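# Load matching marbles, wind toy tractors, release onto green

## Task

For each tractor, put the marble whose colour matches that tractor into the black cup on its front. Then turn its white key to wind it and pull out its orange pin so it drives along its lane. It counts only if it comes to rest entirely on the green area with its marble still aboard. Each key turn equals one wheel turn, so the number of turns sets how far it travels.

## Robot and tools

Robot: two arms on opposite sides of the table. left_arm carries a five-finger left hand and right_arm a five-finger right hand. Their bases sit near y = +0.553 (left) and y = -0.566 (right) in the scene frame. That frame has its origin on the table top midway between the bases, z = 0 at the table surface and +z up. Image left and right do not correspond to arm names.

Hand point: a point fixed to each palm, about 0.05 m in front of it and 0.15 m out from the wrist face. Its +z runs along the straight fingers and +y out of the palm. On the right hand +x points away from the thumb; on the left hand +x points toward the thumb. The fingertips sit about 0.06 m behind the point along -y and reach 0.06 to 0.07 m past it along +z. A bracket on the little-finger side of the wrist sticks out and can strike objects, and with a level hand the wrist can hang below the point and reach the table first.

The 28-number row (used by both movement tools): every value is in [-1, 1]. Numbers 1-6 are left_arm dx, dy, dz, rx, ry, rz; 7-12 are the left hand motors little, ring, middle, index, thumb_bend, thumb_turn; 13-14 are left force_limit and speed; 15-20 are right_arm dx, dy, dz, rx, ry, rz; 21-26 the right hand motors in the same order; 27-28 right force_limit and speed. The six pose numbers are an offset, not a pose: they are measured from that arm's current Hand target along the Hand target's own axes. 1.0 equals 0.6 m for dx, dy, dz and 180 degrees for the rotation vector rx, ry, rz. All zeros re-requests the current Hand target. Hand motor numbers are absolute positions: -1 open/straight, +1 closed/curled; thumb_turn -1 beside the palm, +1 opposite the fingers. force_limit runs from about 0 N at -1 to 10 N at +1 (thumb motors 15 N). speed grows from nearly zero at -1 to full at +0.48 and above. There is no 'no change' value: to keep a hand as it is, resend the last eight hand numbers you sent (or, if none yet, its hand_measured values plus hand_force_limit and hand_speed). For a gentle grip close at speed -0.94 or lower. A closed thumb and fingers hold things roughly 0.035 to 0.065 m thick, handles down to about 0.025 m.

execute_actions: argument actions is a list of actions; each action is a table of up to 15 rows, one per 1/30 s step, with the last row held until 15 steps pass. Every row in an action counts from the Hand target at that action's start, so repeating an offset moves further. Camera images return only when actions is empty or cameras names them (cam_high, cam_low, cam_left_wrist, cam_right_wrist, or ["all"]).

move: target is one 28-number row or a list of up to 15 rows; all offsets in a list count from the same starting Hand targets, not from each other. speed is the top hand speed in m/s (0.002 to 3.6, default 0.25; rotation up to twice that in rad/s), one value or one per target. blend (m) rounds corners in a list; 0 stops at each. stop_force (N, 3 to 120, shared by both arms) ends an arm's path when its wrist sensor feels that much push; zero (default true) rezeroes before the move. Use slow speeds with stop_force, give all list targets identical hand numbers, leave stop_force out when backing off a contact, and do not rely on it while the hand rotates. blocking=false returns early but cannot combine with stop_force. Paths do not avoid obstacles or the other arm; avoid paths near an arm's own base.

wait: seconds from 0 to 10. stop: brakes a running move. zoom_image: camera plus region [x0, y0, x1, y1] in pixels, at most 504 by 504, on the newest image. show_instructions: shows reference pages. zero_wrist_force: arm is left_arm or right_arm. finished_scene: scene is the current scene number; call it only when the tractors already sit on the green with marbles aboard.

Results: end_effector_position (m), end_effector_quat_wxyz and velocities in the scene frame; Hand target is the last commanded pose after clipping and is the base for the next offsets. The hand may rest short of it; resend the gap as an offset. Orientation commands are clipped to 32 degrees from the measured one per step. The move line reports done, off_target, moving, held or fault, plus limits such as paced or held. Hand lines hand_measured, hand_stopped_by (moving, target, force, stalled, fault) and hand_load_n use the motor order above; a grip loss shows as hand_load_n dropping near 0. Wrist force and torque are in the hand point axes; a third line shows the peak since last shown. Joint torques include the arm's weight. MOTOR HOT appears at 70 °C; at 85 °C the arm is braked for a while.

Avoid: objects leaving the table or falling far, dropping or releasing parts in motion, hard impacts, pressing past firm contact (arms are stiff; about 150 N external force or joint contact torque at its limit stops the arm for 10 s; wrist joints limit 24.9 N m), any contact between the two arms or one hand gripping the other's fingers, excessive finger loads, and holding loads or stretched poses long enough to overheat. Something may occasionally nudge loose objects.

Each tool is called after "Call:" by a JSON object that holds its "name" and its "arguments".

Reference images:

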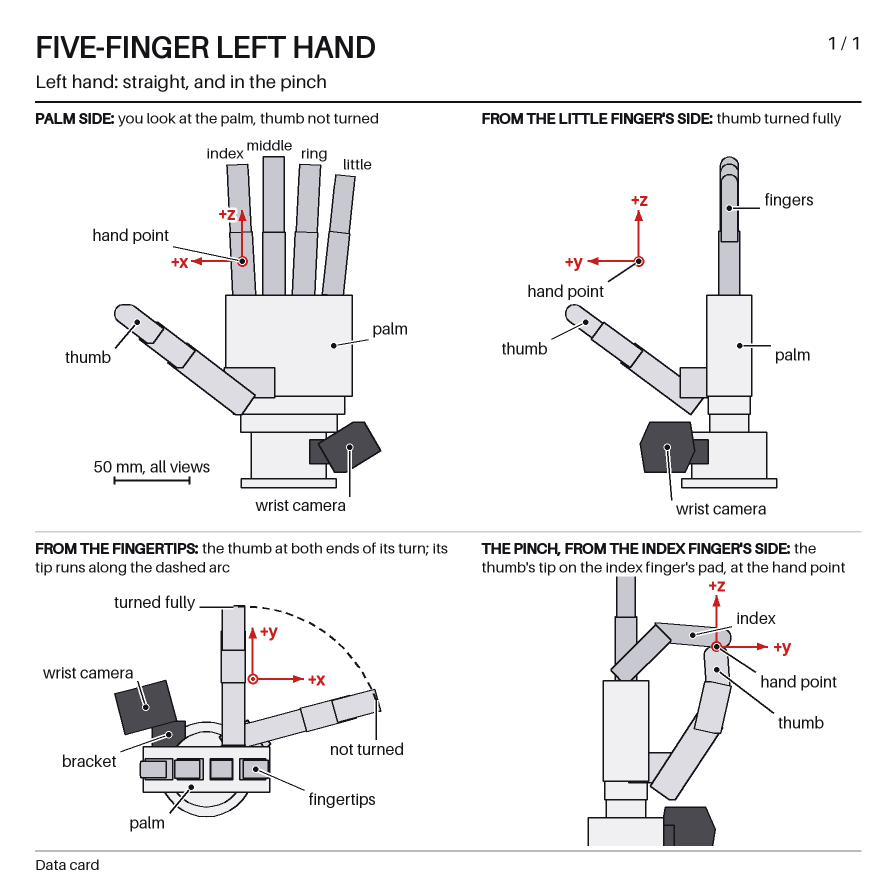

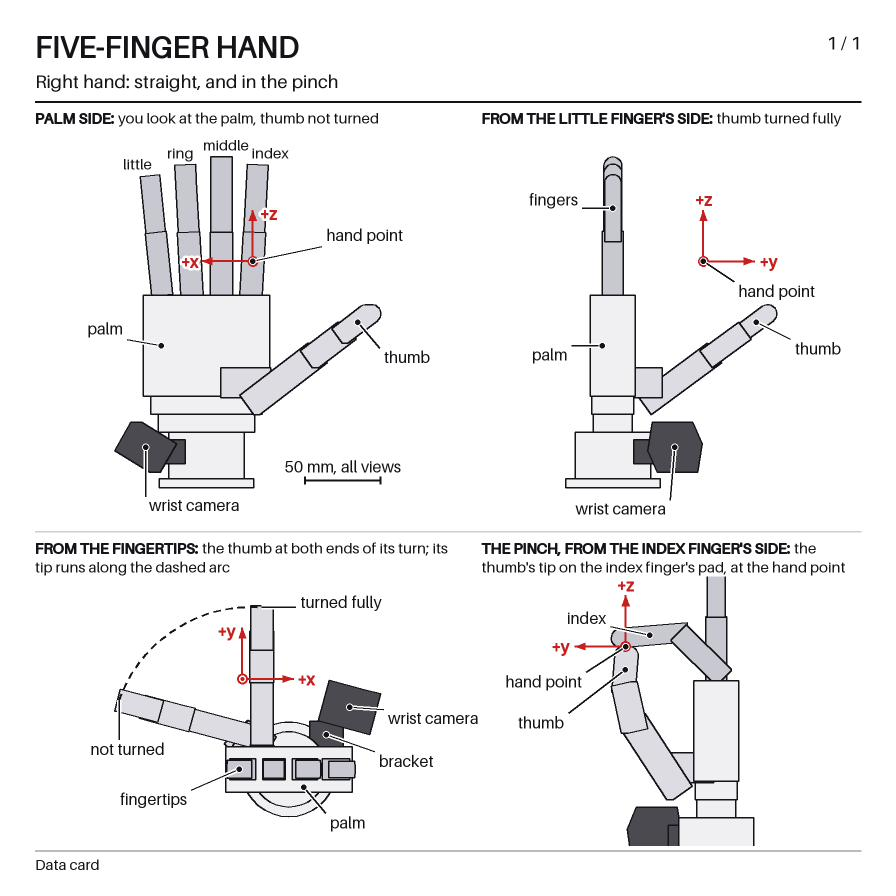

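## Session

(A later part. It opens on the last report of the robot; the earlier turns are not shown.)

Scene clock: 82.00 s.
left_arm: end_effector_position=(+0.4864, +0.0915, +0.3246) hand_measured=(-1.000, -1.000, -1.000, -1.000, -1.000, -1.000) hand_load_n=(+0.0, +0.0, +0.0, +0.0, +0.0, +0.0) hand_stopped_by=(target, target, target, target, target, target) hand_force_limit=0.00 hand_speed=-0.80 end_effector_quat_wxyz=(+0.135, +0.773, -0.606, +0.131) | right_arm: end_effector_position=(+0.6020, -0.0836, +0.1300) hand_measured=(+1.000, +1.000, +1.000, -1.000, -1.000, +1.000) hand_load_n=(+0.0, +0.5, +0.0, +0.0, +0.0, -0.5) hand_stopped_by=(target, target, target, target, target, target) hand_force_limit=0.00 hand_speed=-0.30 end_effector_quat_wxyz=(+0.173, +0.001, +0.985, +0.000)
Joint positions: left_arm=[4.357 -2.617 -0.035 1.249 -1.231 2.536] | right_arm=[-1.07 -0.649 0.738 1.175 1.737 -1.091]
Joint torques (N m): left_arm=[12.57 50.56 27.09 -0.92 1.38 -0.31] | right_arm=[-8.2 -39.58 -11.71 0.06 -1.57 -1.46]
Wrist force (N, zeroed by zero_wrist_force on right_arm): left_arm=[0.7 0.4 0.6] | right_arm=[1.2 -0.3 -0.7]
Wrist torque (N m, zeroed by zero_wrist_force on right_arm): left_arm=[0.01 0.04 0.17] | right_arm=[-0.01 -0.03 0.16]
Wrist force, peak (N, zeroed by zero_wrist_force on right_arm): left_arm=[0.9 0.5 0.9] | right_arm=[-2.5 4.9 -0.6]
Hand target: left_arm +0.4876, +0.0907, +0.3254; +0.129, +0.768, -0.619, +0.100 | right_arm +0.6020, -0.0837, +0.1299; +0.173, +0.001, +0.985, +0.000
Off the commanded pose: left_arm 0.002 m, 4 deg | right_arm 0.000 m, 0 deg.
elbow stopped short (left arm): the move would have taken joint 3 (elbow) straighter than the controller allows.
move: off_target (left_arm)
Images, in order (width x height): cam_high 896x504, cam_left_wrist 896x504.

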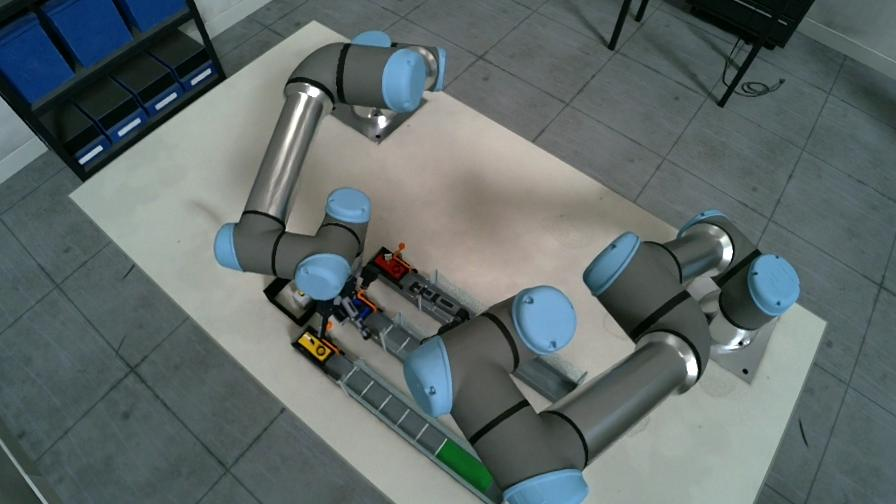

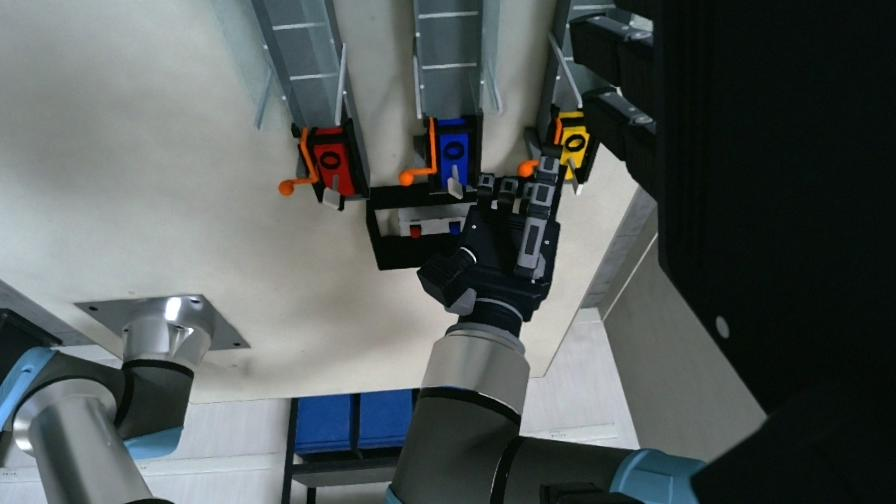

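Call:
{"name": "move", "arguments": {"target": [0,0,0,0,0,0,-1,-1,-1,-1,-1,-1,0,-0.8,-0.02698,0,0.00982,0,0,0,1,1,1,-1,-1,1,0,-0.3], "speed": 0.015, "stop_force": 3, "cameras": ["cam_left_wrist"]}}

Call:
{"name": "zoom_image", "arguments": {"camera": "cam_left_wrist", "region": [520, 100, 620, 200]}}

Scene clock: 84.30 s.
left_arm: end_effector_position=(+0.4864, +0.0915, +0.3246) hand_measured=(-1.000, -1.000, -1.000, -1.000, -1.000, -1.000) hand_load_n=(+0.5, +0.0, +0.0, +0.0, +0.0, +0.0) hand_stopped_by=(target, target, target, target, target, target) hand_force_limit=0.00 hand_speed=-0.80 end_effector_quat_wxyz=(+0.135, +0.773, -0.606, +0.131) | right_arm: end_effector_position=(+0.6140, -0.0837, +0.1299) hand_measured=(+1.000, +1.000, +1.000, -1.000, -1.000, +1.000) hand_load_n=(+0.0, +0.0, +0.0, -0.5, +0.0, +0.0) hand_stopped_by=(target, target, target, target, target, target) hand_force_limit=0.00 hand_speed=-0.30 end_effector_quat_wxyz=(+0.173, +0.001, +0.985, +0.000)
Joint positions: left_arm=[4.357 -2.617 -0.035 1.249 -1.231 2.536] | right_arm=[-1.079 -0.616 0.675 1.203 1.735 -1.1]
Joint torques (N m): left_arm=[12.4 50.59 27.15 -0.97 1.33 -0.24] | right_arm=[7.92 -66.76 -13.74 -0.05 2.21 1.7]
Wrist force (N, zeroed by zero_wrist_force on right_arm): left_arm=[0.7 0.5 0.6] | right_arm=[2.7 -0.2 -0.8]
Wrist torque (N m, zeroed by zero_wrist_force on right_arm): left_arm=[0.03 0.04 0.17] | right_arm=[-0.04 0.02 0.22]
Wrist force, peak (N, zeroed by zero_wrist_force on right_arm): left_arm=[1.0 0.6 0.9] | right_arm=[4.4 0.6 -2.5]
Hand target: left_arm +0.4876, +0.0907, +0.3254; +0.129, +0.768, -0.619, +0.100 | right_arm +0.6140, -0.0837, +0.1299; +0.173, +0.001, +0.985, +0.000 (not the last commanded pose)
Off the commanded pose: left_arm 0.002 m, 4 deg | right_arm 0.005 m, 0 deg.
elbow stopped short (left arm): the move would have taken joint 3 (elbow) straighter than the controller allows.
move: contact (right_arm), off_target (left_arm)
Images, in order (width x height): cam_left_wrist 896x504.

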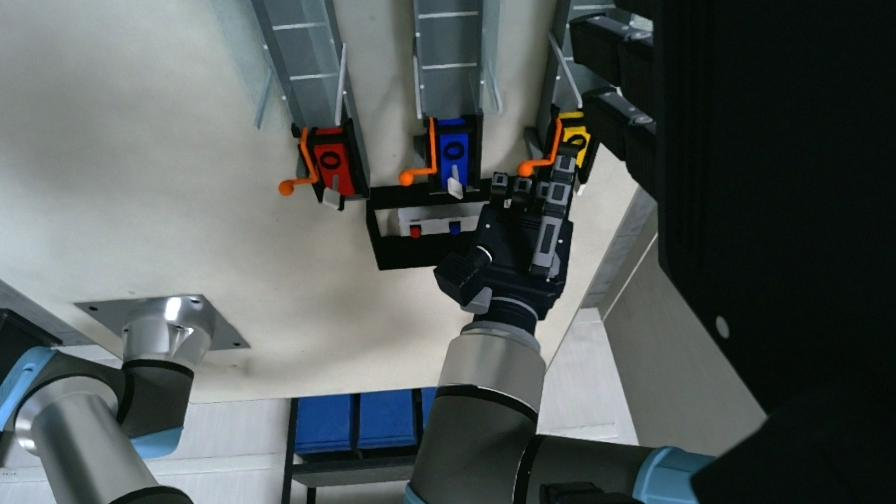

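Scaled by 5.040.

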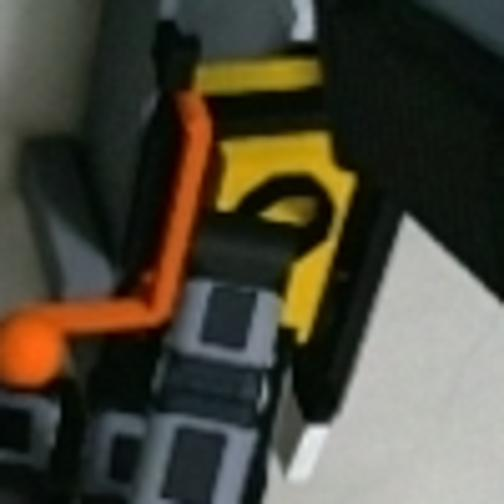

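Call:
{"name": "move", "arguments": {"target": [[0,0,0,0,0,0,-1,-1,-1,-1,-1,-1,0,-0.8,-0.00454,0.00117,0.00165,0,0,0,1,1,1,-1,-1,1,0,-0.3],[0,0,0,0,0,0,-1,-1,-1,-1,-1,-1,0,-0.8,-0.00917,0.0005,0.00333,0,0,0,1,1,1,-1,-1,1,0,-0.3],[0,0,0,0,0,0,-1,-1,-1,-1,-1,-1,0,-0.8,-0.01332,-0.00183,0.00485,0,0,0,1,1,1,-1,-1,1,0,-0.3],[0,0,0,0,0,0,-1,-1,-1,-1,-1,-1,0,-0.8,-0.01598,-0.00467,0.00581,0,0,0,1,1,1,-1,-1,1,0,-0.3],[0,0,0,0,0,0,-1,-1,-1,-1,-1,-1,0,-0.8,-0.01676,-0.006,0.0061,0,0,0,1,1,1,-1,-1,1,0,-0.3]], "speed": 0.018, "blend": 0.0005, "stop_force": 13, "cameras": ["cam_left_wrist"]}}

Scene clock: 86.50 s.
left_arm: end_effector_position=(+0.4864, +0.0915, +0.3246) hand_measured=(-1.000, -1.000, -1.000, -1.000, -1.000, -1.000) hand_load_n=(+0.0, +0.0, +0.0, +0.0, +0.0, +0.5) hand_stopped_by=(target, target, target, target, target, target) hand_force_limit=0.00 hand_speed=-0.80 end_effector_quat_wxyz=(+0.135, +0.773, -0.606, +0.131) | right_arm: end_effector_position=(+0.6247, -0.0873, +0.1299) hand_measured=(+1.000, +1.000, +1.000, -1.000, -1.000, +1.000) hand_load_n=(+0.0, +0.0, +0.0, -6.0, +0.0, +0.0) hand_stopped_by=(target, target, target, target, target, target) hand_force_limit=0.00 hand_speed=-0.30 end_effector_quat_wxyz=(+0.173, +0.001, +0.985, +0.000)
Joint positions: left_arm=[4.357 -2.617 -0.035 1.249 -1.231 2.536] | right_arm=[-1.092 -0.593 0.631 1.222 1.731 -1.112]
Joint torques (N m): left_arm=[12.21 50.71 26.97 -0.97 1.22 -0.2] | right_arm=[-11.24 -41.46 -26.68 3.3 -0.11 -1.3]
Wrist force (N, zeroed by zero_wrist_force on right_arm): left_arm=[0.8 0.6 0.6] | right_arm=[3.7 3.5 -0.8]
Wrist torque (N m, zeroed by zero_wrist_force on right_arm): left_arm=[0.04 0.03 0.17] | right_arm=[-0.16 0.14 0.30]
Wrist force, peak (N, zeroed by zero_wrist_force on right_arm): left_arm=[0.9 0.1 1.0] | right_arm=[5.1 1.8 -2.3]
Hand target: left_arm +0.4876, +0.0907, +0.3254; +0.129, +0.768, -0.619, +0.100 | right_arm +0.6247, -0.0873, +0.1299; +0.173, +0.001, +0.985, +0.000
Off the commanded pose: left_arm 0.002 m, 4 deg | right_arm 0.000 m, 0 deg.
elbow stopped short (left arm): the move would have taken joint 3 (elbow) straighter than the controller allows.
move: off_target (left_arm)
Images, in order (width x height): cam_left_wrist 896x504.

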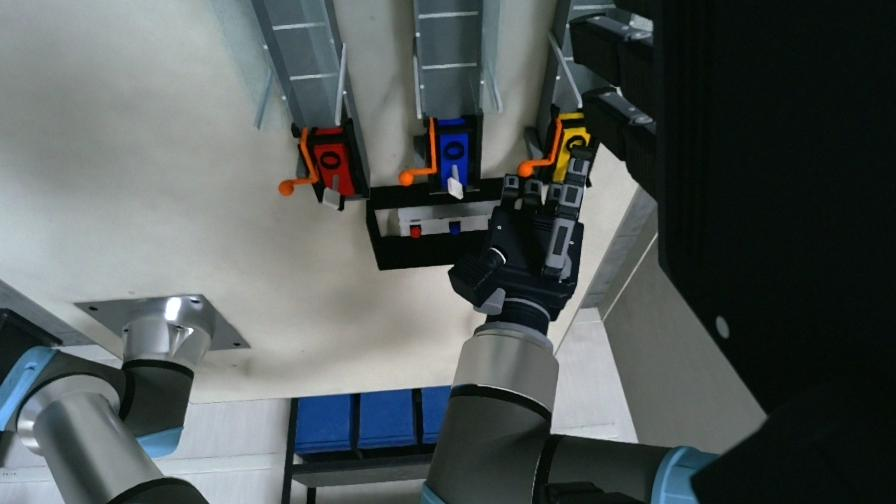

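Call:
{"name": "move", "arguments": {"target": [[0,0,0,0,0,0,-1,-1,-1,-1,-1,-1,0,-0.8,0,0.00933,0,0,0,0,1,1,1,-1,-1,1,0,-0.3],[0,0,0,0,0,0,-1,-1,-1,-1,-1,-1,0,-0.8,-0.02679,0.0075,0.00975,0,0,0,1,1,1,-1,-1,1,0,-0.3]], "speed": 0.06, "blend": [0.001,0]}}

Call:
{"name": "zero_wrist_force", "arguments": {"arm": "right_arm"}}

Call:
{"name": "move", "arguments": {"target": [[0,0,0,0,0,0,-1,-1,-1,-1,-1,-1,0,-0.8,0,-0.014,0,0,0,0,1,1,1,-1,-1,1,0,-0.3],[0,0,0,0,0,0,-1,-1,-1,-1,-1,-1,0,-0.8,0,-0.01783,0,0,0,0,1,1,1,-1,-1,1,0,-0.3],[0,0,0,0,0,0,-1,-1,-1,-1,-1,-1,0,-0.8,0.00094,-0.0215,-0.00034,0,0,0,1,1,1,-1,-1,1,0,-0.3],[0,0,0,0,0,0,-1,-1,-1,-1,-1,-1,0,-0.8,0.00282,-0.02467,-0.00103,0,0,0,1,1,1,-1,-1,1,0,-0.3],[0,0,0,0,0,0,-1,-1,-1,-1,-1,-1,0,-0.8,0.00533,-0.02733,-0.00194,0,0,0,1,1,1,-1,-1,1,0,-0.3],[0,0,0,0,0,0,-1,-1,-1,-1,-1,-1,0,-0.8,0.00736,-0.02867,-0.00268,0,0,0,1,1,1,-1,-1,1,0,-0.3],[0,0,0,0,0,0,-1,-1,-1,-1,-1,-1,0,-0.8,0.00658,-0.03567,-0.00239,0,0,0,1,1,1,-1,-1,1,0,-0.3],[0,0,0,0,0,0,-1,-1,-1,-1,-1,-1,0,-0.8,0.00799,-0.0415,-0.00291,0,0,0,1,1,1,-1,-1,1,0,-0.3],[0,0,0,0,0,0,-1,-1,-1,-1,-1,-1,0,-0.8,0.01175,-0.0415,-0.00428,0,0,0,1,1,1,-1,-1,1,0,-0.3],[0,0,0,0,0,0,-1,-1,-1,-1,-1,-1,0,-0.8,0.01535,-0.03983,-0.00558,0,0,0,1,1,1,-1,-1,1,0,-0.3],[0,0,0,0,0,0,-1,-1,-1,-1,-1,-1,0,-0.8,0.0188,-0.038,-0.00684,0,0,0,1,1,1,-1,-1,1,0,-0.3],[0,0,0,0,0,0,-1,-1,-1,-1,-1,-1,0,-0.8,0.02178,-0.03517,-0.00792,0,0,0,1,1,1,-1,-1,1,0,-0.3],[0,0,0,0,0,0,-1,-1,-1,-1,-1,-1,0,-0.8,0.02428,-0.0325,-0.00883,0,0,0,1,1,1,-1,-1,1,0,-0.3],[0,0,0,0,0,0,-1,-1,-1,-1,-1,-1,0,-0.8,0.02522,-0.03083,-0.00918,0,0,0,1,1,1,-1,-1,1,0,-0.3]], "speed": 0.026, "blend": 0.001, "stop_force": 16, "cameras": ["cam_left_wrist"]}}

Scene clock: 88.43 s.
left_arm: end_effector_position=(+0.4864, +0.0915, +0.3246) hand_measured=(-1.000, -1.000, -1.000, -1.000, -1.000, -1.000) hand_load_n=(+0.0, +0.0, +0.0, +0.0, -0.5, +0.0) hand_stopped_by=(target, target, target, target, target, target) hand_force_limit=0.00 hand_speed=-0.80 end_effector_quat_wxyz=(+0.135, +0.773, -0.606, +0.131) | right_arm: end_effector_position=(+0.6418, -0.0829, +0.1299) hand_measured=(+1.000, +1.000, +1.000, -1.000, -1.000, +1.000) hand_load_n=(+0.0, +0.0, +0.0, +0.0, +0.0, +0.0) hand_stopped_by=(target, target, target, target, target, target) hand_force_limit=0.00 hand_speed=-0.30 end_effector_quat_wxyz=(+0.173, +0.001, +0.985, +0.000)
Joint positions: left_arm=[4.357 -2.617 -0.035 1.249 -1.231 2.536] | right_arm=[-1.098 -0.52 0.491 1.288 1.729 -1.118]
Joint torques (N m): left_arm=[12.15 51.29 26.87 -1.01 1.22 -0.12] | right_arm=[-9.23 -42.82 -26.96 3.41 -0.74 -1.6]
Wrist force (N, zeroed by zero_wrist_force on right_arm): left_arm=[0.6 0.4 0.7] | right_arm=[1.1 -0.3 -0.7]
Wrist torque (N m, zeroed by zero_wrist_force on right_arm): left_arm=[0.01 0.06 0.17] | right_arm=[-0.01 0.00 0.15]
Wrist force, peak (N, zeroed by zero_wrist_force on right_arm): left_arm=[0.9 0.5 0.9] | right_arm=[4.1 3.8 -0.9]
Hand target: left_arm +0.4876, +0.0907, +0.3254; +0.129, +0.768, -0.619, +0.100 | right_arm +0.6418, -0.0829, +0.1299; +0.173, +0.001, +0.985, +0.000
Off the commanded pose: left_arm 0.002 m, 4 deg | right_arm 0.000 m, 0 deg.
elbow stopped short (left arm): the move would have taken joint 3 (elbow) straighter than the controller allows.
move: off_target (left_arm)

Wrist force sensor zeroed.

Scene clock: 90.93 s.
left_arm: end_effector_position=(+0.4864, +0.0915, +0.3246) hand_measured=(-1.000, -1.000, -1.000, -1.000, -1.000, -1.000) hand_load_n=(+0.0, +0.0, +0.0, +0.0, +0.0, +0.0) hand_stopped_by=(target, target, target, target, target, target) hand_force_limit=0.00 hand_speed=-0.80 end_effector_quat_wxyz=(+0.135, +0.773, -0.606, +0.131) | right_arm: end_effector_position=(+0.6256, -0.1014, +0.1299) hand_measured=(+1.000, +1.000, +1.000, -1.000, -1.000, +1.000) hand_load_n=(+0.0, +0.0, +0.5, +1.5, -0.5, +0.0) hand_stopped_by=(target, target, target, target, target, target) hand_force_limit=0.00 hand_speed=-0.30 end_effector_quat_wxyz=(+0.173, +0.001, +0.985, +0.000)
Joint positions: left_arm=[4.357 -2.617 -0.035 1.249 -1.231 2.536] | right_arm=[-1.112 -0.624 0.69 1.191 1.725 -1.131]
Joint torques (N m): left_arm=[11.83 50.6 26.57 -1.01 1.18 -0.11] | right_arm=[17.44 -67.78 -12.06 -0.04 -2.59 1.5]
Wrist force (N, zeroed by zero_wrist_force on right_arm): left_arm=[0.7 0.3 0.5] | right_arm=[-4.2 -10.3 2.2]
Wrist torque (N m, zeroed by zero_wrist_force on right_arm): left_arm=[-0.01 0.04 0.18] | right_arm=[0.24 -0.20 -0.39]
Wrist force, peak (N, zeroed by zero_wrist_force on right_arm): left_arm=[1.0 0.5 0.9] | right_arm=[-4.0 -10.6 2.1]
Hand target: left_arm +0.4876, +0.0907, +0.3254; +0.129, +0.768, -0.619, +0.100 | right_arm +0.6256, -0.1013, +0.1299; +0.173, +0.001, +0.985, +0.000
Off the commanded pose: left_arm 0.002 m, 4 deg | right_arm 0.000 m, 0 deg.
elbow stopped short (left arm): the move would have taken joint 3 (elbow) straighter than the controller allows.
move: off_target (left_arm); blend cut to 0.0008 m at target 5, 0.0008 m at target 6, 0.0006 m at target 13
Images, in order (width x height): cam_left_wrist 896x504.

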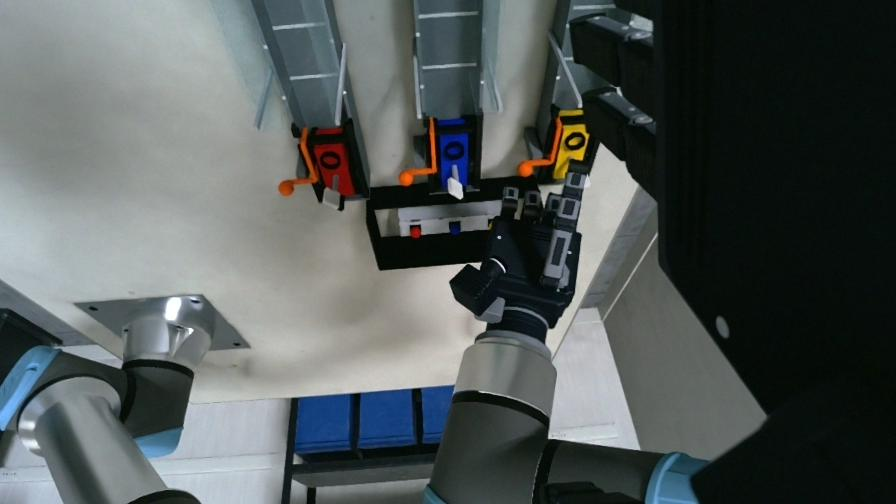

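Call:
{"name": "move", "arguments": {"target": [[0,0,0,0,0,0,-1,-1,-1,-1,-1,-1,0,-0.8,0,-0.0175,0,0,0,0,1,1,1,-1,-1,1,0,-0.3],[0,0,0,0,0,0,-1,-1,-1,-1,-1,-1,0,-0.8,-0.0171,-0.0175,-0.047,0,0,0,1,1,1,-1,-1,1,0,-0.3],[0,0,0,0,0,0,-1,-1,-1,-1,-1,-1,0,-0.8,-0.04232,0.02983,-0.03782,0,0,0,1,1,1,-1,-1,1,0,-0.3],[0,0,0,0,0,0,-1,-1,-1,-1,-1,-1,0,-0.8,-0.02522,0.02983,0.00918,0,0,0,1,1,1,-1,-1,1,0,-0.3]], "speed": 0.14, "blend": [0.003,0.003,0.003,0]}}

Call:
{"name": "zero_wrist_force", "arguments": {"arm": "right_arm"}}

Call:
{"name": "move", "arguments": {"target": [[0,0,0,0,0,0,-1,-1,-1,-1,-1,-1,0,-0.8,0,-0.014,0,0,0,0,1,1,1,-1,-1,1,0,-0.3],[0,0,0,0,0,0,-1,-1,-1,-1,-1,-1,0,-0.8,0,-0.01783,0,0,0,0,1,1,1,-1,-1,1,0,-0.3],[0,0,0,0,0,0,-1,-1,-1,-1,-1,-1,0,-0.8,0.00094,-0.0215,-0.00034,0,0,0,1,1,1,-1,-1,1,0,-0.3],[0,0,0,0,0,0,-1,-1,-1,-1,-1,-1,0,-0.8,0.00282,-0.02467,-0.00103,0,0,0,1,1,1,-1,-1,1,0,-0.3],[0,0,0,0,0,0,-1,-1,-1,-1,-1,-1,0,-0.8,0.00533,-0.02733,-0.00194,0,0,0,1,1,1,-1,-1,1,0,-0.3],[0,0,0,0,0,0,-1,-1,-1,-1,-1,-1,0,-0.8,0.00736,-0.02867,-0.00268,0,0,0,1,1,1,-1,-1,1,0,-0.3],[0,0,0,0,0,0,-1,-1,-1,-1,-1,-1,0,-0.8,0.00658,-0.03567,-0.00239,0,0,0,1,1,1,-1,-1,1,0,-0.3],[0,0,0,0,0,0,-1,-1,-1,-1,-1,-1,0,-0.8,0.00799,-0.0415,-0.00291,0,0,0,1,1,1,-1,-1,1,0,-0.3],[0,0,0,0,0,0,-1,-1,-1,-1,-1,-1,0,-0.8,0.01175,-0.0415,-0.00428,0,0,0,1,1,1,-1,-1,1,0,-0.3],[0,0,0,0,0,0,-1,-1,-1,-1,-1,-1,0,-0.8,0.01535,-0.03983,-0.00558,0,0,0,1,1,1,-1,-1,1,0,-0.3],[0,0,0,0,0,0,-1,-1,-1,-1,-1,-1,0,-0.8,0.0188,-0.038,-0.00684,0,0,0,1,1,1,-1,-1,1,0,-0.3],[0,0,0,0,0,0,-1,-1,-1,-1,-1,-1,0,-0.8,0.02178,-0.03517,-0.00792,0,0,0,1,1,1,-1,-1,1,0,-0.3],[0,0,0,0,0,0,-1,-1,-1,-1,-1,-1,0,-0.8,0.02428,-0.0325,-0.00883,0,0,0,1,1,1,-1,-1,1,0,-0.3],[0,0,0,0,0,0,-1,-1,-1,-1,-1,-1,0,-0.8,0.02522,-0.03083,-0.00918,0,0,0,1,1,1,-1,-1,1,0,-0.3]], "speed": 0.026, "blend": 0.001, "stop_force": 16, "cameras": ["cam_left_wrist"]}}

Scene clock: 93.30 s.
left_arm: end_effector_position=(+0.4864, +0.0915, +0.3246) hand_measured=(-1.000, -1.000, -1.000, -1.000, -1.000, -1.000) hand_load_n=(+0.0, +0.0, +0.0, +0.0, +0.0, +0.0) hand_stopped_by=(target, target, target, target, target, target) hand_force_limit=0.00 hand_speed=-0.80 end_effector_quat_wxyz=(+0.135, +0.773, -0.606, +0.131) | right_arm: end_effector_position=(+0.6418, -0.0835, +0.1300) hand_measured=(+1.000, +1.000, +1.000, -1.000, -1.000, +1.000) hand_load_n=(+0.0, +0.0, +0.0, +0.0, +0.0, +0.0) hand_stopped_by=(target, target, target, target, target, target) hand_force_limit=0.00 hand_speed=-0.30 end_effector_quat_wxyz=(+0.173, +0.001, +0.985, +0.000)
Joint positions: left_arm=[4.357 -2.617 -0.035 1.249 -1.231 2.536] | right_arm=[-1.099 -0.522 0.495 1.286 1.729 -1.119]
Joint torques (N m): left_arm=[11.91 50.88 26.86 -0.89 1.12 -0.06] | right_arm=[10.55 -42.36 -12.25 0 1.97 1.83]
Wrist force (N, zeroed by zero_wrist_force on right_arm): left_arm=[0.8 0.5 0.6] | right_arm=[0.3 -0.1 0.1]
Wrist torque (N m, zeroed by zero_wrist_force on right_arm): left_arm=[0.02 0.02 0.18] | right_arm=[-0.02 -0.06 -0.10]
Wrist force, peak (N, zeroed by zero_wrist_force on right_arm): left_arm=[1.1 0.5 0.7] | right_arm=[-4.0 -10.7 2.2]
Hand target: left_arm +0.4876, +0.0907, +0.3254; +0.129, +0.768, -0.619, +0.100 | right_arm +0.6418, -0.0835, +0.1299; +0.173, +0.001, +0.985, +0.000
Off the commanded pose: left_arm 0.002 m, 4 deg | right_arm 0.000 m, 0 deg.
elbow stopped short (left arm): the move would have taken joint 3 (elbow) straighter than the controller allows.
move: off_target (left_arm)

Wrist force sensor zeroed.

Scene clock: 95.77 s.
left_arm: end_effector_position=(+0.4864, +0.0915, +0.3246) hand_measured=(-1.000, -1.000, -1.000, -1.000, -1.000, -1.000) hand_load_n=(+0.0, +0.0, +0.0, +0.0, +0.0, +0.0) hand_stopped_by=(target, target, target, target, target, target) hand_force_limit=0.00 hand_speed=-0.80 end_effector_quat_wxyz=(+0.135, +0.773, -0.606, +0.131) | right_arm: end_effector_position=(+0.6256, -0.1019, +0.1299) hand_measured=(+1.000, +1.000, +1.000, -1.000, -1.000, +1.000) hand_load_n=(+0.0, +0.0, +0.0, +1.0, +0.0, +0.0) hand_stopped_by=(target, target, target, target, target, target) hand_force_limit=0.00 hand_speed=-0.30 end_effector_quat_wxyz=(+0.173, +0.001, +0.985, +0.000)
Joint positions: left_arm=[4.357 -2.617 -0.035 1.249 -1.231 2.536] | right_arm=[-1.113 -0.626 0.692 1.19 1.724 -1.132]
Joint torques (N m): left_arm=[12.57 50.85 27.17 -0.91 0.98 -0.09] | right_arm=[14.59 -68.77 -12.39 0.18 -0.18 1.49]
Wrist force (N, zeroed by zero_wrist_force on right_arm): left_arm=[0.9 0.5 0.7] | right_arm=[-2.3 -6.0 1.1]
Wrist torque (N m, zeroed by zero_wrist_force on right_arm): left_arm=[0.03 0.01 0.18] | right_arm=[0.13 -0.16 -0.16]
Wrist force, peak (N, zeroed by zero_wrist_force on right_arm): left_arm=[1.1 0.6 0.8] | right_arm=[-8.4 -5.0 0.5]
Hand target: left_arm +0.4876, +0.0907, +0.3254; +0.129, +0.768, -0.619, +0.100 | right_arm +0.6256, -0.1019, +0.1299; +0.173, +0.001, +0.985, +0.000
Off the commanded pose: left_arm 0.002 m, 4 deg | right_arm 0.000 m, 0 deg.
elbow stopped short (left arm): the move would have taken joint 3 (elbow) straighter than the controller allows.
move: off_target (left_arm); blend cut to 0.0008 m at target 5, 0.0008 m at target 6, 0.0006 m at target 13
Images, in order (width x height): cam_left_wrist 896x504.

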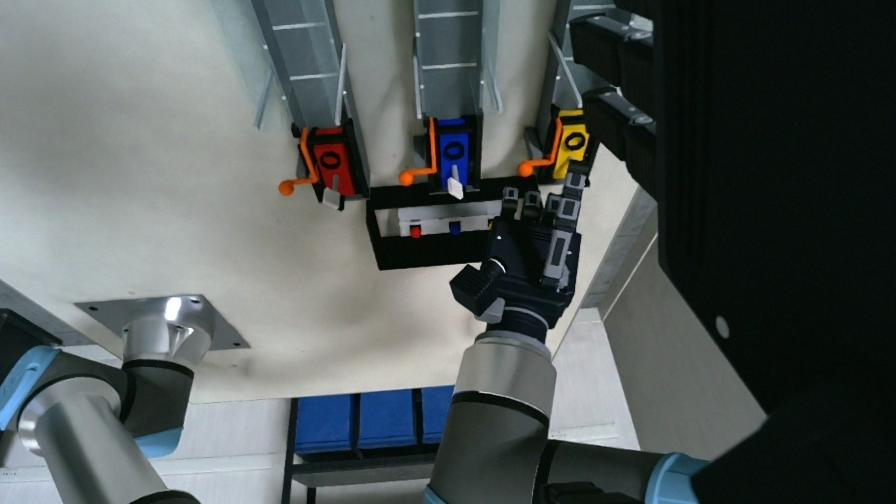

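Continue yellow cycles 3–5.

Call:
{"name": "move", "arguments": {"target": [[0,0,0,0,0,0,-1,-1,-1,-1,-1,-1,0,-0.8,0,-0.0175,0,0,0,0,1,1,1,-1,-1,1,0,-0.3],[0,0,0,0,0,0,-1,-1,-1,-1,-1,-1,0,-0.8,-0.0171,-0.0175,-0.047,0,0,0,1,1,1,-1,-1,1,0,-0.3],[0,0,0,0,0,0,-1,-1,-1,-1,-1,-1,0,-0.8,-0.04232,0.03083,-0.03782,0,0,0,1,1,1,-1,-1,1,0,-0.3],[0,0,0,0,0,0,-1,-1,-1,-1,-1,-1,0,-0.8,-0.02522,0.03083,0.00918,0,0,0,1,1,1,-1,-1,1,0,-0.3]], "speed": 0.14, "blend": [0.003,0.003,0.003,0]}}

Call:
{"name": "zero_wrist_force", "arguments": {"arm": "right_arm"}}

Call:
{"name": "move", "arguments": {"target": [[0,0,0,0,0,0,-1,-1,-1,-1,-1,-1,0,-0.8,0,-0.014,0,0,0,0,1,1,1,-1,-1,1,0,-0.3],[0,0,0,0,0,0,-1,-1,-1,-1,-1,-1,0,-0.8,0,-0.01783,0,0,0,0,1,1,1,-1,-1,1,0,-0.3],[0,0,0,0,0,0,-1,-1,-1,-1,-1,-1,0,-0.8,0.00094,-0.0215,-0.00034,0,0,0,1,1,1,-1,-1,1,0,-0.3],[0,0,0,0,0,0,-1,-1,-1,-1,-1,-1,0,-0.8,0.00282,-0.02467,-0.00103,0,0,0,1,1,1,-1,-1,1,0,-0.3],[0,0,0,0,0,0,-1,-1,-1,-1,-1,-1,0,-0.8,0.00533,-0.02733,-0.00194,0,0,0,1,1,1,-1,-1,1,0,-0.3],[0,0,0,0,0,0,-1,-1,-1,-1,-1,-1,0,-0.8,0.00736,-0.02867,-0.00268,0,0,0,1,1,1,-1,-1,1,0,-0.3],[0,0,0,0,0,0,-1,-1,-1,-1,-1,-1,0,-0.8,0.00658,-0.03567,-0.00239,0,0,0,1,1,1,-1,-1,1,0,-0.3],[0,0,0,0,0,0,-1,-1,-1,-1,-1,-1,0,-0.8,0.00799,-0.0415,-0.00291,0,0,0,1,1,1,-1,-1,1,0,-0.3],[0,0,0,0,0,0,-1,-1,-1,-1,-1,-1,0,-0.8,0.01175,-0.0415,-0.00428,0,0,0,1,1,1,-1,-1,1,0,-0.3],[0,0,0,0,0,0,-1,-1,-1,-1,-1,-1,0,-0.8,0.01535,-0.03983,-0.00558,0,0,0,1,1,1,-1,-1,1,0,-0.3],[0,0,0,0,0,0,-1,-1,-1,-1,-1,-1,0,-0.8,0.0188,-0.038,-0.00684,0,0,0,1,1,1,-1,-1,1,0,-0.3],[0,0,0,0,0,0,-1,-1,-1,-1,-1,-1,0,-0.8,0.02178,-0.03517,-0.00792,0,0,0,1,1,1,-1,-1,1,0,-0.3],[0,0,0,0,0,0,-1,-1,-1,-1,-1,-1,0,-0.8,0.02428,-0.0325,-0.00883,0,0,0,1,1,1,-1,-1,1,0,-0.3],[0,0,0,0,0,0,-1,-1,-1,-1,-1,-1,0,-0.8,0.02522,-0.03083,-0.00918,0,0,0,1,1,1,-1,-1,1,0,-0.3]], "speed": 0.026, "blend": 0.001, "stop_force": 16, "cameras": ["cam_left_wrist"]}}

Scene clock: 98.17 s.
left_arm: end_effector_position=(+0.4864, +0.0915, +0.3246) hand_measured=(-1.000, -1.000, -1.000, -1.000, -1.000, -1.000) hand_load_n=(+0.0, +0.0, +0.0, +0.0, +0.0, +0.0) hand_stopped_by=(target, target, target, target, target, target) hand_force_limit=0.00 hand_speed=-0.80 end_effector_quat_wxyz=(+0.135, +0.773, -0.606, +0.131) | right_arm: end_effector_position=(+0.6418, -0.0835, +0.1300) hand_measured=(+1.000, +1.000, +1.000, -1.000, -1.000, +1.000) hand_load_n=(+0.0, +0.0, +0.0, +0.0, +0.0, +0.0) hand_stopped_by=(target, target, target, target, target, target) hand_force_limit=0.00 hand_speed=-0.30 end_effector_quat_wxyz=(+0.173, +0.001, +0.985, +0.000)
Joint positions: left_arm=[4.357 -2.617 -0.035 1.249 -1.231 2.536] | right_arm=[-1.099 -0.522 0.495 1.286 1.729 -1.119]
Joint torques (N m): left_arm=[12.13 50.82 26.28 -1.01 0.89 -0.05] | right_arm=[10.38 -43.51 -14.66 -0.02 2.04 1.8]
Wrist force (N, zeroed by zero_wrist_force on right_arm): left_arm=[0.6 0.5 0.7] | right_arm=[0.1 -0.1 0.0]
Wrist torque (N m, zeroed by zero_wrist_force on right_arm): left_arm=[0.02 0.06 0.17] | right_arm=[0.00 -0.01 0.00]
Wrist force, peak (N, zeroed by zero_wrist_force on right_arm): left_arm=[1.1 0.6 0.9] | right_arm=[-2.5 -6.3 0.9]
Hand target: left_arm +0.4876, +0.0907, +0.3254; +0.129, +0.768, -0.619, +0.100 | right_arm +0.6418, -0.0835, +0.1299; +0.173, +0.001, +0.985, +0.000
Off the commanded pose: left_arm 0.002 m, 4 deg | right_arm 0.000 m, 0 deg.
elbow stopped short (left arm): the move would have taken joint 3 (elbow) straighter than the controller allows.
move: off_target (left_arm)

Wrist force sensor zeroed.

Scene clock: 100.63 s.
left_arm: end_effector_position=(+0.4864, +0.0915, +0.3246) hand_measured=(-1.000, -1.000, -1.000, -1.000, -1.000, -1.000) hand_load_n=(+0.0, +0.0, +0.0, +0.0, +0.0, +0.0) hand_stopped_by=(target, target, target, target, target, target) hand_force_limit=0.00 hand_speed=-0.80 end_effector_quat_wxyz=(+0.135, +0.773, -0.606, +0.131) | right_arm: end_effector_position=(+0.6256, -0.1019, +0.1299) hand_measured=(+1.000, +1.000, +1.000, -1.000, -1.000, +1.000) hand_load_n=(+0.0, +0.0, +0.0, +1.0, +0.0, +0.0) hand_stopped_by=(target, target, target, target, target, target) hand_force_limit=0.00 hand_speed=-0.30 end_effector_quat_wxyz=(+0.173, +0.001, +0.985, +0.000)
Joint positions: left_arm=[4.357 -2.617 -0.035 1.249 -1.231 2.536] | right_arm=[-1.113 -0.626 0.692 1.19 1.724 -1.132]
Joint torques (N m): left_arm=[12.23 50.7 26.4 -0.97 1.09 -0.05] | right_arm=[14.34 -66.74 -13.75 0.12 -0.28 1.53]
Wrist force (N, zeroed by zero_wrist_force on right_arm): left_arm=[0.8 0.2 0.7] | right_arm=[-2.6 -6.2 1.1]
Wrist torque (N m, zeroed by zero_wrist_force on right_arm): left_arm=[-0.02 0.03 0.18] | right_arm=[0.13 -0.14 -0.18]
Wrist force, peak (N, zeroed by zero_wrist_force on right_arm): left_arm=[1.1 0.5 0.8] | right_arm=[-9.0 -5.1 0.4]
Hand target: left_arm +0.4876, +0.0907, +0.3254; +0.129, +0.768, -0.619, +0.100 | right_arm +0.6256, -0.1019, +0.1299; +0.173, +0.001, +0.985, +0.000
Off the commanded pose: left_arm 0.002 m, 4 deg | right_arm 0.000 m, 0 deg.
elbow stopped short (left arm): the move would have taken joint 3 (elbow) straighter than the controller allows.
move: off_target (left_arm); blend cut to 0.0008 m at target 5, 0.0008 m at target 6, 0.0006 m at target 13
Images, in order (width x height): cam_left_wrist 896x504.

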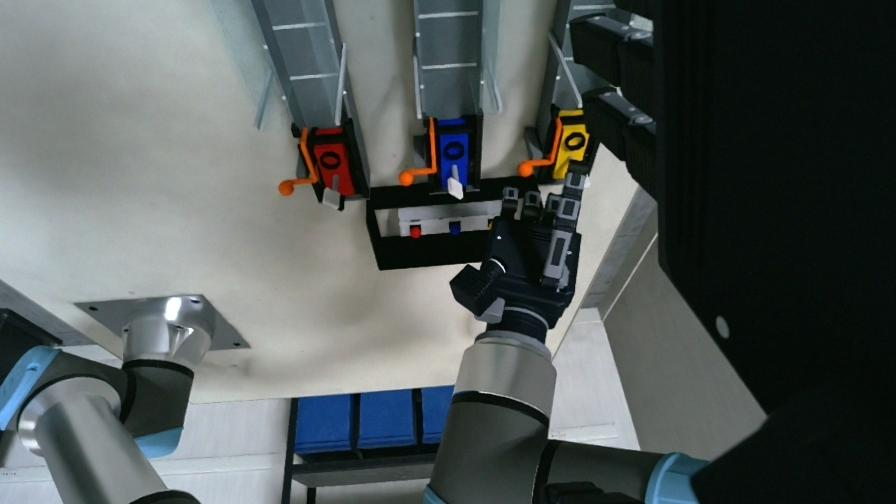

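Call:
{"name": "move", "arguments": {"target": [[0,0,0,0,0,0,-1,-1,-1,-1,-1,-1,0,-0.8,0,-0.0175,0,0,0,0,1,1,1,-1,-1,1,0,-0.3],[0,0,0,0,0,0,-1,-1,-1,-1,-1,-1,0,-0.8,-0.0171,-0.0175,-0.047,0,0,0,1,1,1,-1,-1,1,0,-0.3],[0,0,0,0,0,0,-1,-1,-1,-1,-1,-1,0,-0.8,-0.04232,0.03083,-0.03782,0,0,0,1,1,1,-1,-1,1,0,-0.3],[0,0,0,0,0,0,-1,-1,-1,-1,-1,-1,0,-0.8,-0.02522,0.03083,0.00918,0,0,0,1,1,1,-1,-1,1,0,-0.3]], "speed": 0.14, "blend": [0.003,0.003,0.003,0]}}

Call:
{"name": "zero_wrist_force", "arguments": {"arm": "right_arm"}}

Call:
{"name": "move", "arguments": {"target": [[0,0,0,0,0,0,-1,-1,-1,-1,-1,-1,0,-0.8,0,-0.014,0,0,0,0,1,1,1,-1,-1,1,0,-0.3],[0,0,0,0,0,0,-1,-1,-1,-1,-1,-1,0,-0.8,0,-0.01783,0,0,0,0,1,1,1,-1,-1,1,0,-0.3],[0,0,0,0,0,0,-1,-1,-1,-1,-1,-1,0,-0.8,0.00094,-0.0215,-0.00034,0,0,0,1,1,1,-1,-1,1,0,-0.3],[0,0,0,0,0,0,-1,-1,-1,-1,-1,-1,0,-0.8,0.00282,-0.02467,-0.00103,0,0,0,1,1,1,-1,-1,1,0,-0.3],[0,0,0,0,0,0,-1,-1,-1,-1,-1,-1,0,-0.8,0.00533,-0.02733,-0.00194,0,0,0,1,1,1,-1,-1,1,0,-0.3],[0,0,0,0,0,0,-1,-1,-1,-1,-1,-1,0,-0.8,0.00736,-0.02867,-0.00268,0,0,0,1,1,1,-1,-1,1,0,-0.3],[0,0,0,0,0,0,-1,-1,-1,-1,-1,-1,0,-0.8,0.00658,-0.03567,-0.00239,0,0,0,1,1,1,-1,-1,1,0,-0.3],[0,0,0,0,0,0,-1,-1,-1,-1,-1,-1,0,-0.8,0.00799,-0.0415,-0.00291,0,0,0,1,1,1,-1,-1,1,0,-0.3],[0,0,0,0,0,0,-1,-1,-1,-1,-1,-1,0,-0.8,0.01175,-0.0415,-0.00428,0,0,0,1,1,1,-1,-1,1,0,-0.3],[0,0,0,0,0,0,-1,-1,-1,-1,-1,-1,0,-0.8,0.01535,-0.03983,-0.00558,0,0,0,1,1,1,-1,-1,1,0,-0.3],[0,0,0,0,0,0,-1,-1,-1,-1,-1,-1,0,-0.8,0.0188,-0.038,-0.00684,0,0,0,1,1,1,-1,-1,1,0,-0.3],[0,0,0,0,0,0,-1,-1,-1,-1,-1,-1,0,-0.8,0.02178,-0.03517,-0.00792,0,0,0,1,1,1,-1,-1,1,0,-0.3],[0,0,0,0,0,0,-1,-1,-1,-1,-1,-1,0,-0.8,0.02428,-0.0325,-0.00883,0,0,0,1,1,1,-1,-1,1,0,-0.3],[0,0,0,0,0,0,-1,-1,-1,-1,-1,-1,0,-0.8,0.02522,-0.03083,-0.00918,0,0,0,1,1,1,-1,-1,1,0,-0.3]], "speed": 0.026, "blend": 0.001, "stop_force": 16, "cameras": ["cam_left_wrist"]}}

Scene clock: 102.73 s.
left_arm: end_effector_position=(+0.4864, +0.0915, +0.3246) hand_measured=(-1.000, -1.000, -1.000, -1.000, -1.000, -1.000) hand_load_n=(+0.0, +0.0, +0.0, +0.0, -0.5, +0.0) hand_stopped_by=(target, target, target, target, target, target) hand_force_limit=0.00 hand_speed=-0.80 end_effector_quat_wxyz=(+0.135, +0.773, -0.606, +0.131) | right_arm: end_effector_position=(+0.6418, -0.0835, +0.1300) hand_measured=(+1.000, +1.000, +1.000, -1.000, -1.000, +1.000) hand_load_n=(+0.0, +0.0, +0.0, +0.0, +0.0, +0.0) hand_stopped_by=(target, target, target, target, target, target) hand_force_limit=0.00 hand_speed=-0.30 end_effector_quat_wxyz=(+0.173, +0.001, +0.985, +0.000)
Joint positions: left_arm=[4.357 -2.617 -0.035 1.249 -1.231 2.536] | right_arm=[-1.099 -0.522 0.495 1.286 1.729 -1.119]
Joint torques (N m): left_arm=[12.01 51.37 26.98 -1.02 0.89 0.14] | right_arm=[9.98 -41.46 -12.89 -0.23 1.79 1.5]
Wrist force (N, zeroed by zero_wrist_force on right_arm): left_arm=[0.8 0.2 0.7] | right_arm=[-0.1 0.2 0.0]
Wrist torque (N m, zeroed by zero_wrist_force on right_arm): left_arm=[-0.02 0.03 0.19] | right_arm=[0.03 0.02 0.00]
Wrist force, peak (N, zeroed by zero_wrist_force on right_arm): left_arm=[0.9 0.6 0.8] | right_arm=[-2.7 -6.4 1.3]
Hand target: left_arm +0.4876, +0.0907, +0.3254; +0.129, +0.768, -0.619, +0.100 | right_arm +0.6418, -0.0835, +0.1299; +0.173, +0.001, +0.985, +0.000
Off the commanded pose: left_arm 0.002 m, 4 deg | right_arm 0.000 m, 0 deg.
elbow stopped short (left arm): the move would have taken joint 3 (elbow) straighter than the controller allows.
move: off_target (left_arm)

Wrist force sensor zeroed.

Scene clock: 105.20 s.
left_arm: end_effector_position=(+0.4864, +0.0915, +0.3246) hand_measured=(-1.000, -1.000, -1.000, -1.000, -1.000, -1.000) hand_load_n=(+0.0, +0.0, +0.0, +0.0, +0.0, +0.0) hand_stopped_by=(target, target, target, target, target, target) hand_force_limit=0.00 hand_speed=-0.80 end_effector_quat_wxyz=(+0.135, +0.773, -0.606, +0.131) | right_arm: end_effector_position=(+0.6256, -0.1019, +0.1299) hand_measured=(+1.000, +1.000, +1.000, -1.000, -1.000, +1.000) hand_load_n=(+0.0, +0.0, +0.0, +1.0, +0.0, +0.0) hand_stopped_by=(target, target, target, target, target, target) hand_force_limit=0.00 hand_speed=-0.30 end_effector_quat_wxyz=(+0.173, +0.001, +0.985, +0.000)
Joint positions: left_arm=[4.357 -2.617 -0.035 1.249 -1.231 2.536] | right_arm=[-1.113 -0.626 0.692 1.19 1.724 -1.132]
Joint torques (N m): left_arm=[12.25 50.95 26.42 -0.98 0.76 0.09] | right_arm=[14.55 -68.46 -13.39 0.14 -0.54 1.68]
Wrist force (N, zeroed by zero_wrist_force on right_arm): left_arm=[0.9 0.5 0.6] | right_arm=[-2.9 -6.7 1.4]
Wrist torque (N m, zeroed by zero_wrist_force on right_arm): left_arm=[0.02 0.00 0.19] | right_arm=[0.09 -0.19 -0.19]
Wrist force, peak (N, zeroed by zero_wrist_force on right_arm): left_arm=[1.0 0.5 1.0] | right_arm=[-8.8 -5.3 0.6]
Hand target: left_arm +0.4876, +0.0907, +0.3254; +0.129, +0.768, -0.619, +0.100 | right_arm +0.6256, -0.1019, +0.1299; +0.173, +0.001, +0.985, +0.000
Off the commanded pose: left_arm 0.002 m, 4 deg | right_arm 0.000 m, 0 deg.
elbow stopped short (left arm): the move would have taken joint 3 (elbow) straighter than the controller allows.
move: off_target (left_arm); blend cut to 0.0008 m at target 5, 0.0008 m at target 6, 0.0006 m at target 13
Images, in order (width x height): cam_left_wrist 896x504.

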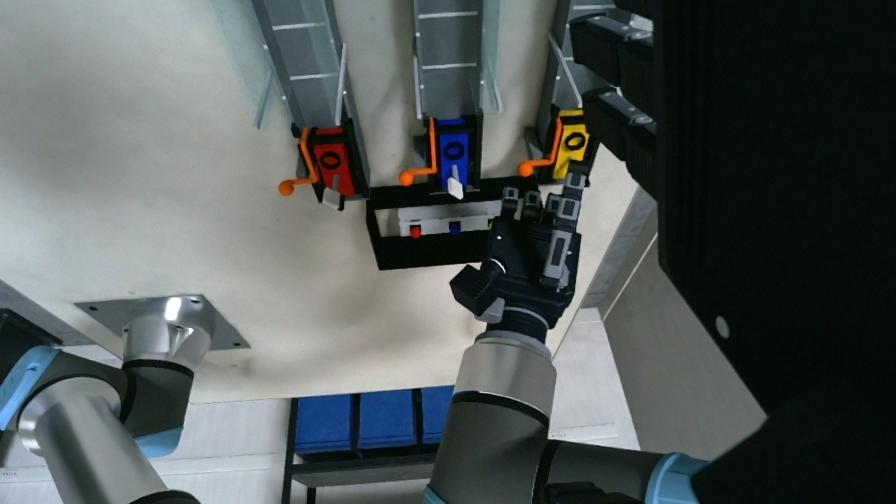

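Call:
{"name": "move", "arguments": {"target": [[0,0,0,0,0,0,-1,-1,-1,-1,-1,-1,0,-0.8,0,-0.0175,0,0,0,0,1,1,1,-1,-1,1,0,-0.3],[0,0,0,0,0,0,-1,-1,-1,-1,-1,-1,0,-0.8,-0.0171,-0.0175,-0.047,0,0,0,1,1,1,-1,-1,1,0,-0.3],[0,0,0,0,0,0,-1,-1,-1,-1,-1,-1,0,-0.8,-0.04232,0.03083,-0.03782,0,0,0,1,1,1,-1,-1,1,0,-0.3],[0,0,0,0,0,0,-1,-1,-1,-1,-1,-1,0,-0.8,-0.02522,0.03083,0.00918,0,0,0,1,1,1,-1,-1,1,0,-0.3]], "speed": 0.14, "blend": [0.003,0.003,0.003,0]}}

Call:
{"name": "zero_wrist_force", "arguments": {"arm": "right_arm"}}

Call:
{"name": "move", "arguments": {"target": [[0,0,0,0,0,0,-1,-1,-1,-1,-1,-1,0,-0.8,0,-0.014,0,0,0,0,1,1,1,-1,-1,1,0,-0.3],[0,0,0,0,0,0,-1,-1,-1,-1,-1,-1,0,-0.8,0,-0.01783,0,0,0,0,1,1,1,-1,-1,1,0,-0.3],[0,0,0,0,0,0,-1,-1,-1,-1,-1,-1,0,-0.8,0.00094,-0.0215,-0.00034,0,0,0,1,1,1,-1,-1,1,0,-0.3],[0,0,0,0,0,0,-1,-1,-1,-1,-1,-1,0,-0.8,0.00282,-0.02467,-0.00103,0,0,0,1,1,1,-1,-1,1,0,-0.3],[0,0,0,0,0,0,-1,-1,-1,-1,-1,-1,0,-0.8,0.00533,-0.02733,-0.00194,0,0,0,1,1,1,-1,-1,1,0,-0.3],[0,0,0,0,0,0,-1,-1,-1,-1,-1,-1,0,-0.8,0.00736,-0.02867,-0.00268,0,0,0,1,1,1,-1,-1,1,0,-0.3],[0,0,0,0,0,0,-1,-1,-1,-1,-1,-1,0,-0.8,0.00658,-0.03567,-0.00239,0,0,0,1,1,1,-1,-1,1,0,-0.3],[0,0,0,0,0,0,-1,-1,-1,-1,-1,-1,0,-0.8,0.00799,-0.0415,-0.00291,0,0,0,1,1,1,-1,-1,1,0,-0.3],[0,0,0,0,0,0,-1,-1,-1,-1,-1,-1,0,-0.8,0.01175,-0.0415,-0.00428,0,0,0,1,1,1,-1,-1,1,0,-0.3],[0,0,0,0,0,0,-1,-1,-1,-1,-1,-1,0,-0.8,0.01535,-0.03983,-0.00558,0,0,0,1,1,1,-1,-1,1,0,-0.3],[0,0,0,0,0,0,-1,-1,-1,-1,-1,-1,0,-0.8,0.0188,-0.038,-0.00684,0,0,0,1,1,1,-1,-1,1,0,-0.3],[0,0,0,0,0,0,-1,-1,-1,-1,-1,-1,0,-0.8,0.02178,-0.03517,-0.00792,0,0,0,1,1,1,-1,-1,1,0,-0.3],[0,0,0,0,0,0,-1,-1,-1,-1,-1,-1,0,-0.8,0.02428,-0.0325,-0.00883,0,0,0,1,1,1,-1,-1,1,0,-0.3],[0,0,0,0,0,0,-1,-1,-1,-1,-1,-1,0,-0.8,0.02522,-0.03083,-0.00918,0,0,0,1,1,1,-1,-1,1,0,-0.3]], "speed": 0.026, "blend": 0.001, "stop_force": 16, "cameras": ["cam_left_wrist"]}}

Scene clock: 107.30 s.
left_arm: end_effector_position=(+0.4864, +0.0915, +0.3246) hand_measured=(-1.000, -1.000, -1.000, -1.000, -1.000, -1.000) hand_load_n=(+0.0, +0.0, +0.0, +0.0, +0.0, +0.0) hand_stopped_by=(target, target, target, target, target, target) hand_force_limit=0.00 hand_speed=-0.80 end_effector_quat_wxyz=(+0.135, +0.773, -0.606, +0.131) | right_arm: end_effector_position=(+0.6418, -0.0835, +0.1300) hand_measured=(+1.000, +1.000, +1.000, -1.000, -1.000, +1.000) hand_load_n=(+0.0, +0.0, +0.0, +0.0, +0.0, +0.0) hand_stopped_by=(target, target, target, target, target, target) hand_force_limit=0.00 hand_speed=-0.30 end_effector_quat_wxyz=(+0.173, +0.001, +0.985, +0.000)
Joint positions: left_arm=[4.357 -2.617 -0.035 1.249 -1.231 2.536] | right_arm=[-1.099 -0.522 0.495 1.286 1.729 -1.119]
Joint torques (N m): left_arm=[11.91 51.59 26.23 -0.9 0.85 0.12] | right_arm=[10.23 -42.68 -12.5 -0.39 2.09 1.68]
Wrist force (N, zeroed by zero_wrist_force on right_arm): left_arm=[0.9 0.3 0.5] | right_arm=[0.0 -0.2 0.1]
Wrist torque (N m, zeroed by zero_wrist_force on right_arm): left_arm=[0.02 0.00 0.19] | right_arm=[-0.03 0.01 -0.01]
Wrist force, peak (N, zeroed by zero_wrist_force on right_arm): left_arm=[0.9 0.7 0.7] | right_arm=[-3.1 -7.0 1.5]
Hand target: left_arm +0.4876, +0.0907, +0.3254; +0.129, +0.768, -0.619, +0.100 | right_arm +0.6418, -0.0835, +0.1299; +0.173, +0.001, +0.985, +0.000
Off the commanded pose: left_arm 0.002 m, 4 deg | right_arm 0.000 m, 0 deg.
elbow stopped short (left arm): the move would have taken joint 3 (elbow) straighter than the controller allows.
move: off_target (left_arm)

Wrist force sensor zeroed.

Scene clock: 109.77 s.
left_arm: end_effector_position=(+0.4864, +0.0915, +0.3246) hand_measured=(-1.000, -1.000, -1.000, -1.000, -1.000, -1.000) hand_load_n=(+0.0, +0.0, +0.0, +0.0, +0.0, +0.0) hand_stopped_by=(target, target, target, target, target, target) hand_force_limit=0.00 hand_speed=-0.80 end_effector_quat_wxyz=(+0.135, +0.773, -0.606, +0.131) | right_arm: end_effector_position=(+0.6256, -0.1019, +0.1299) hand_measured=(+1.000, +1.000, +1.000, -1.000, -1.000, +1.000) hand_load_n=(+0.0, +0.0, +0.0, +1.0, +0.0, +0.0) hand_stopped_by=(target, target, target, target, target, target) hand_force_limit=0.00 hand_speed=-0.30 end_effector_quat_wxyz=(+0.173, +0.001, +0.985, +0.000)
Joint positions: left_arm=[4.357 -2.617 -0.035 1.249 -1.231 2.536] | right_arm=[-1.113 -0.626 0.692 1.19 1.724 -1.132]
Joint torques (N m): left_arm=[12.36 51.43 26.5 -0.95 0.61 0.09] | right_arm=[14.6 -68.03 -12.74 0.08 -0.28 1.46]
Wrist force (N, zeroed by zero_wrist_force on right_arm): left_arm=[0.7 0.2 0.7] | right_arm=[-2.9 -6.7 1.4]
Wrist torque (N m, zeroed by zero_wrist_force on right_arm): left_arm=[-0.02 0.05 0.18] | right_arm=[0.12 -0.17 -0.20]
Wrist force, peak (N, zeroed by zero_wrist_force on right_arm): left_arm=[1.0 0.5 0.8] | right_arm=[-9.0 -5.2 0.4]
Hand target: left_arm +0.4876, +0.0907, +0.3254; +0.129, +0.768, -0.619, +0.100 | right_arm +0.6256, -0.1019, +0.1299; +0.173, +0.001, +0.985, +0.000
Off the commanded pose: left_arm 0.002 m, 4 deg | right_arm 0.000 m, 0 deg.
elbow stopped short (left arm): the move would have taken joint 3 (elbow) straighter than the controller allows.
move: off_target (left_arm); blend cut to 0.0008 m at target 5, 0.0008 m at target 6, 0.0006 m at target 13
Images, in order (width x height): cam_left_wrist 896x504.

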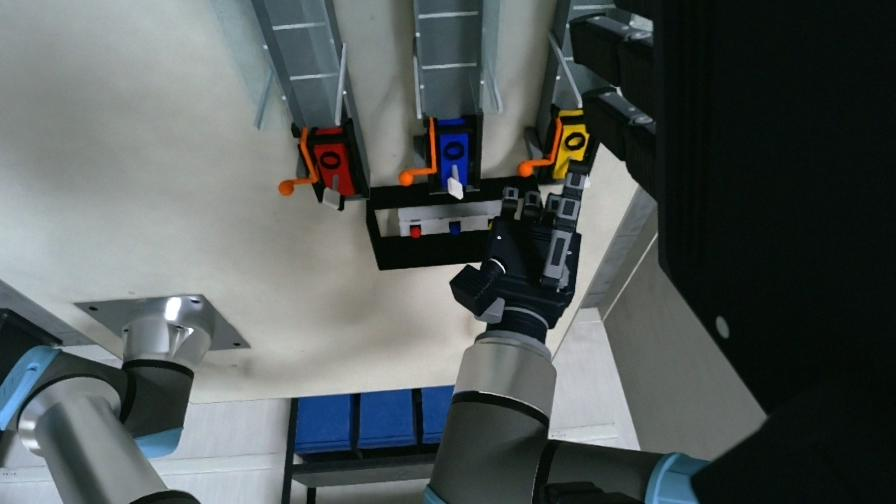

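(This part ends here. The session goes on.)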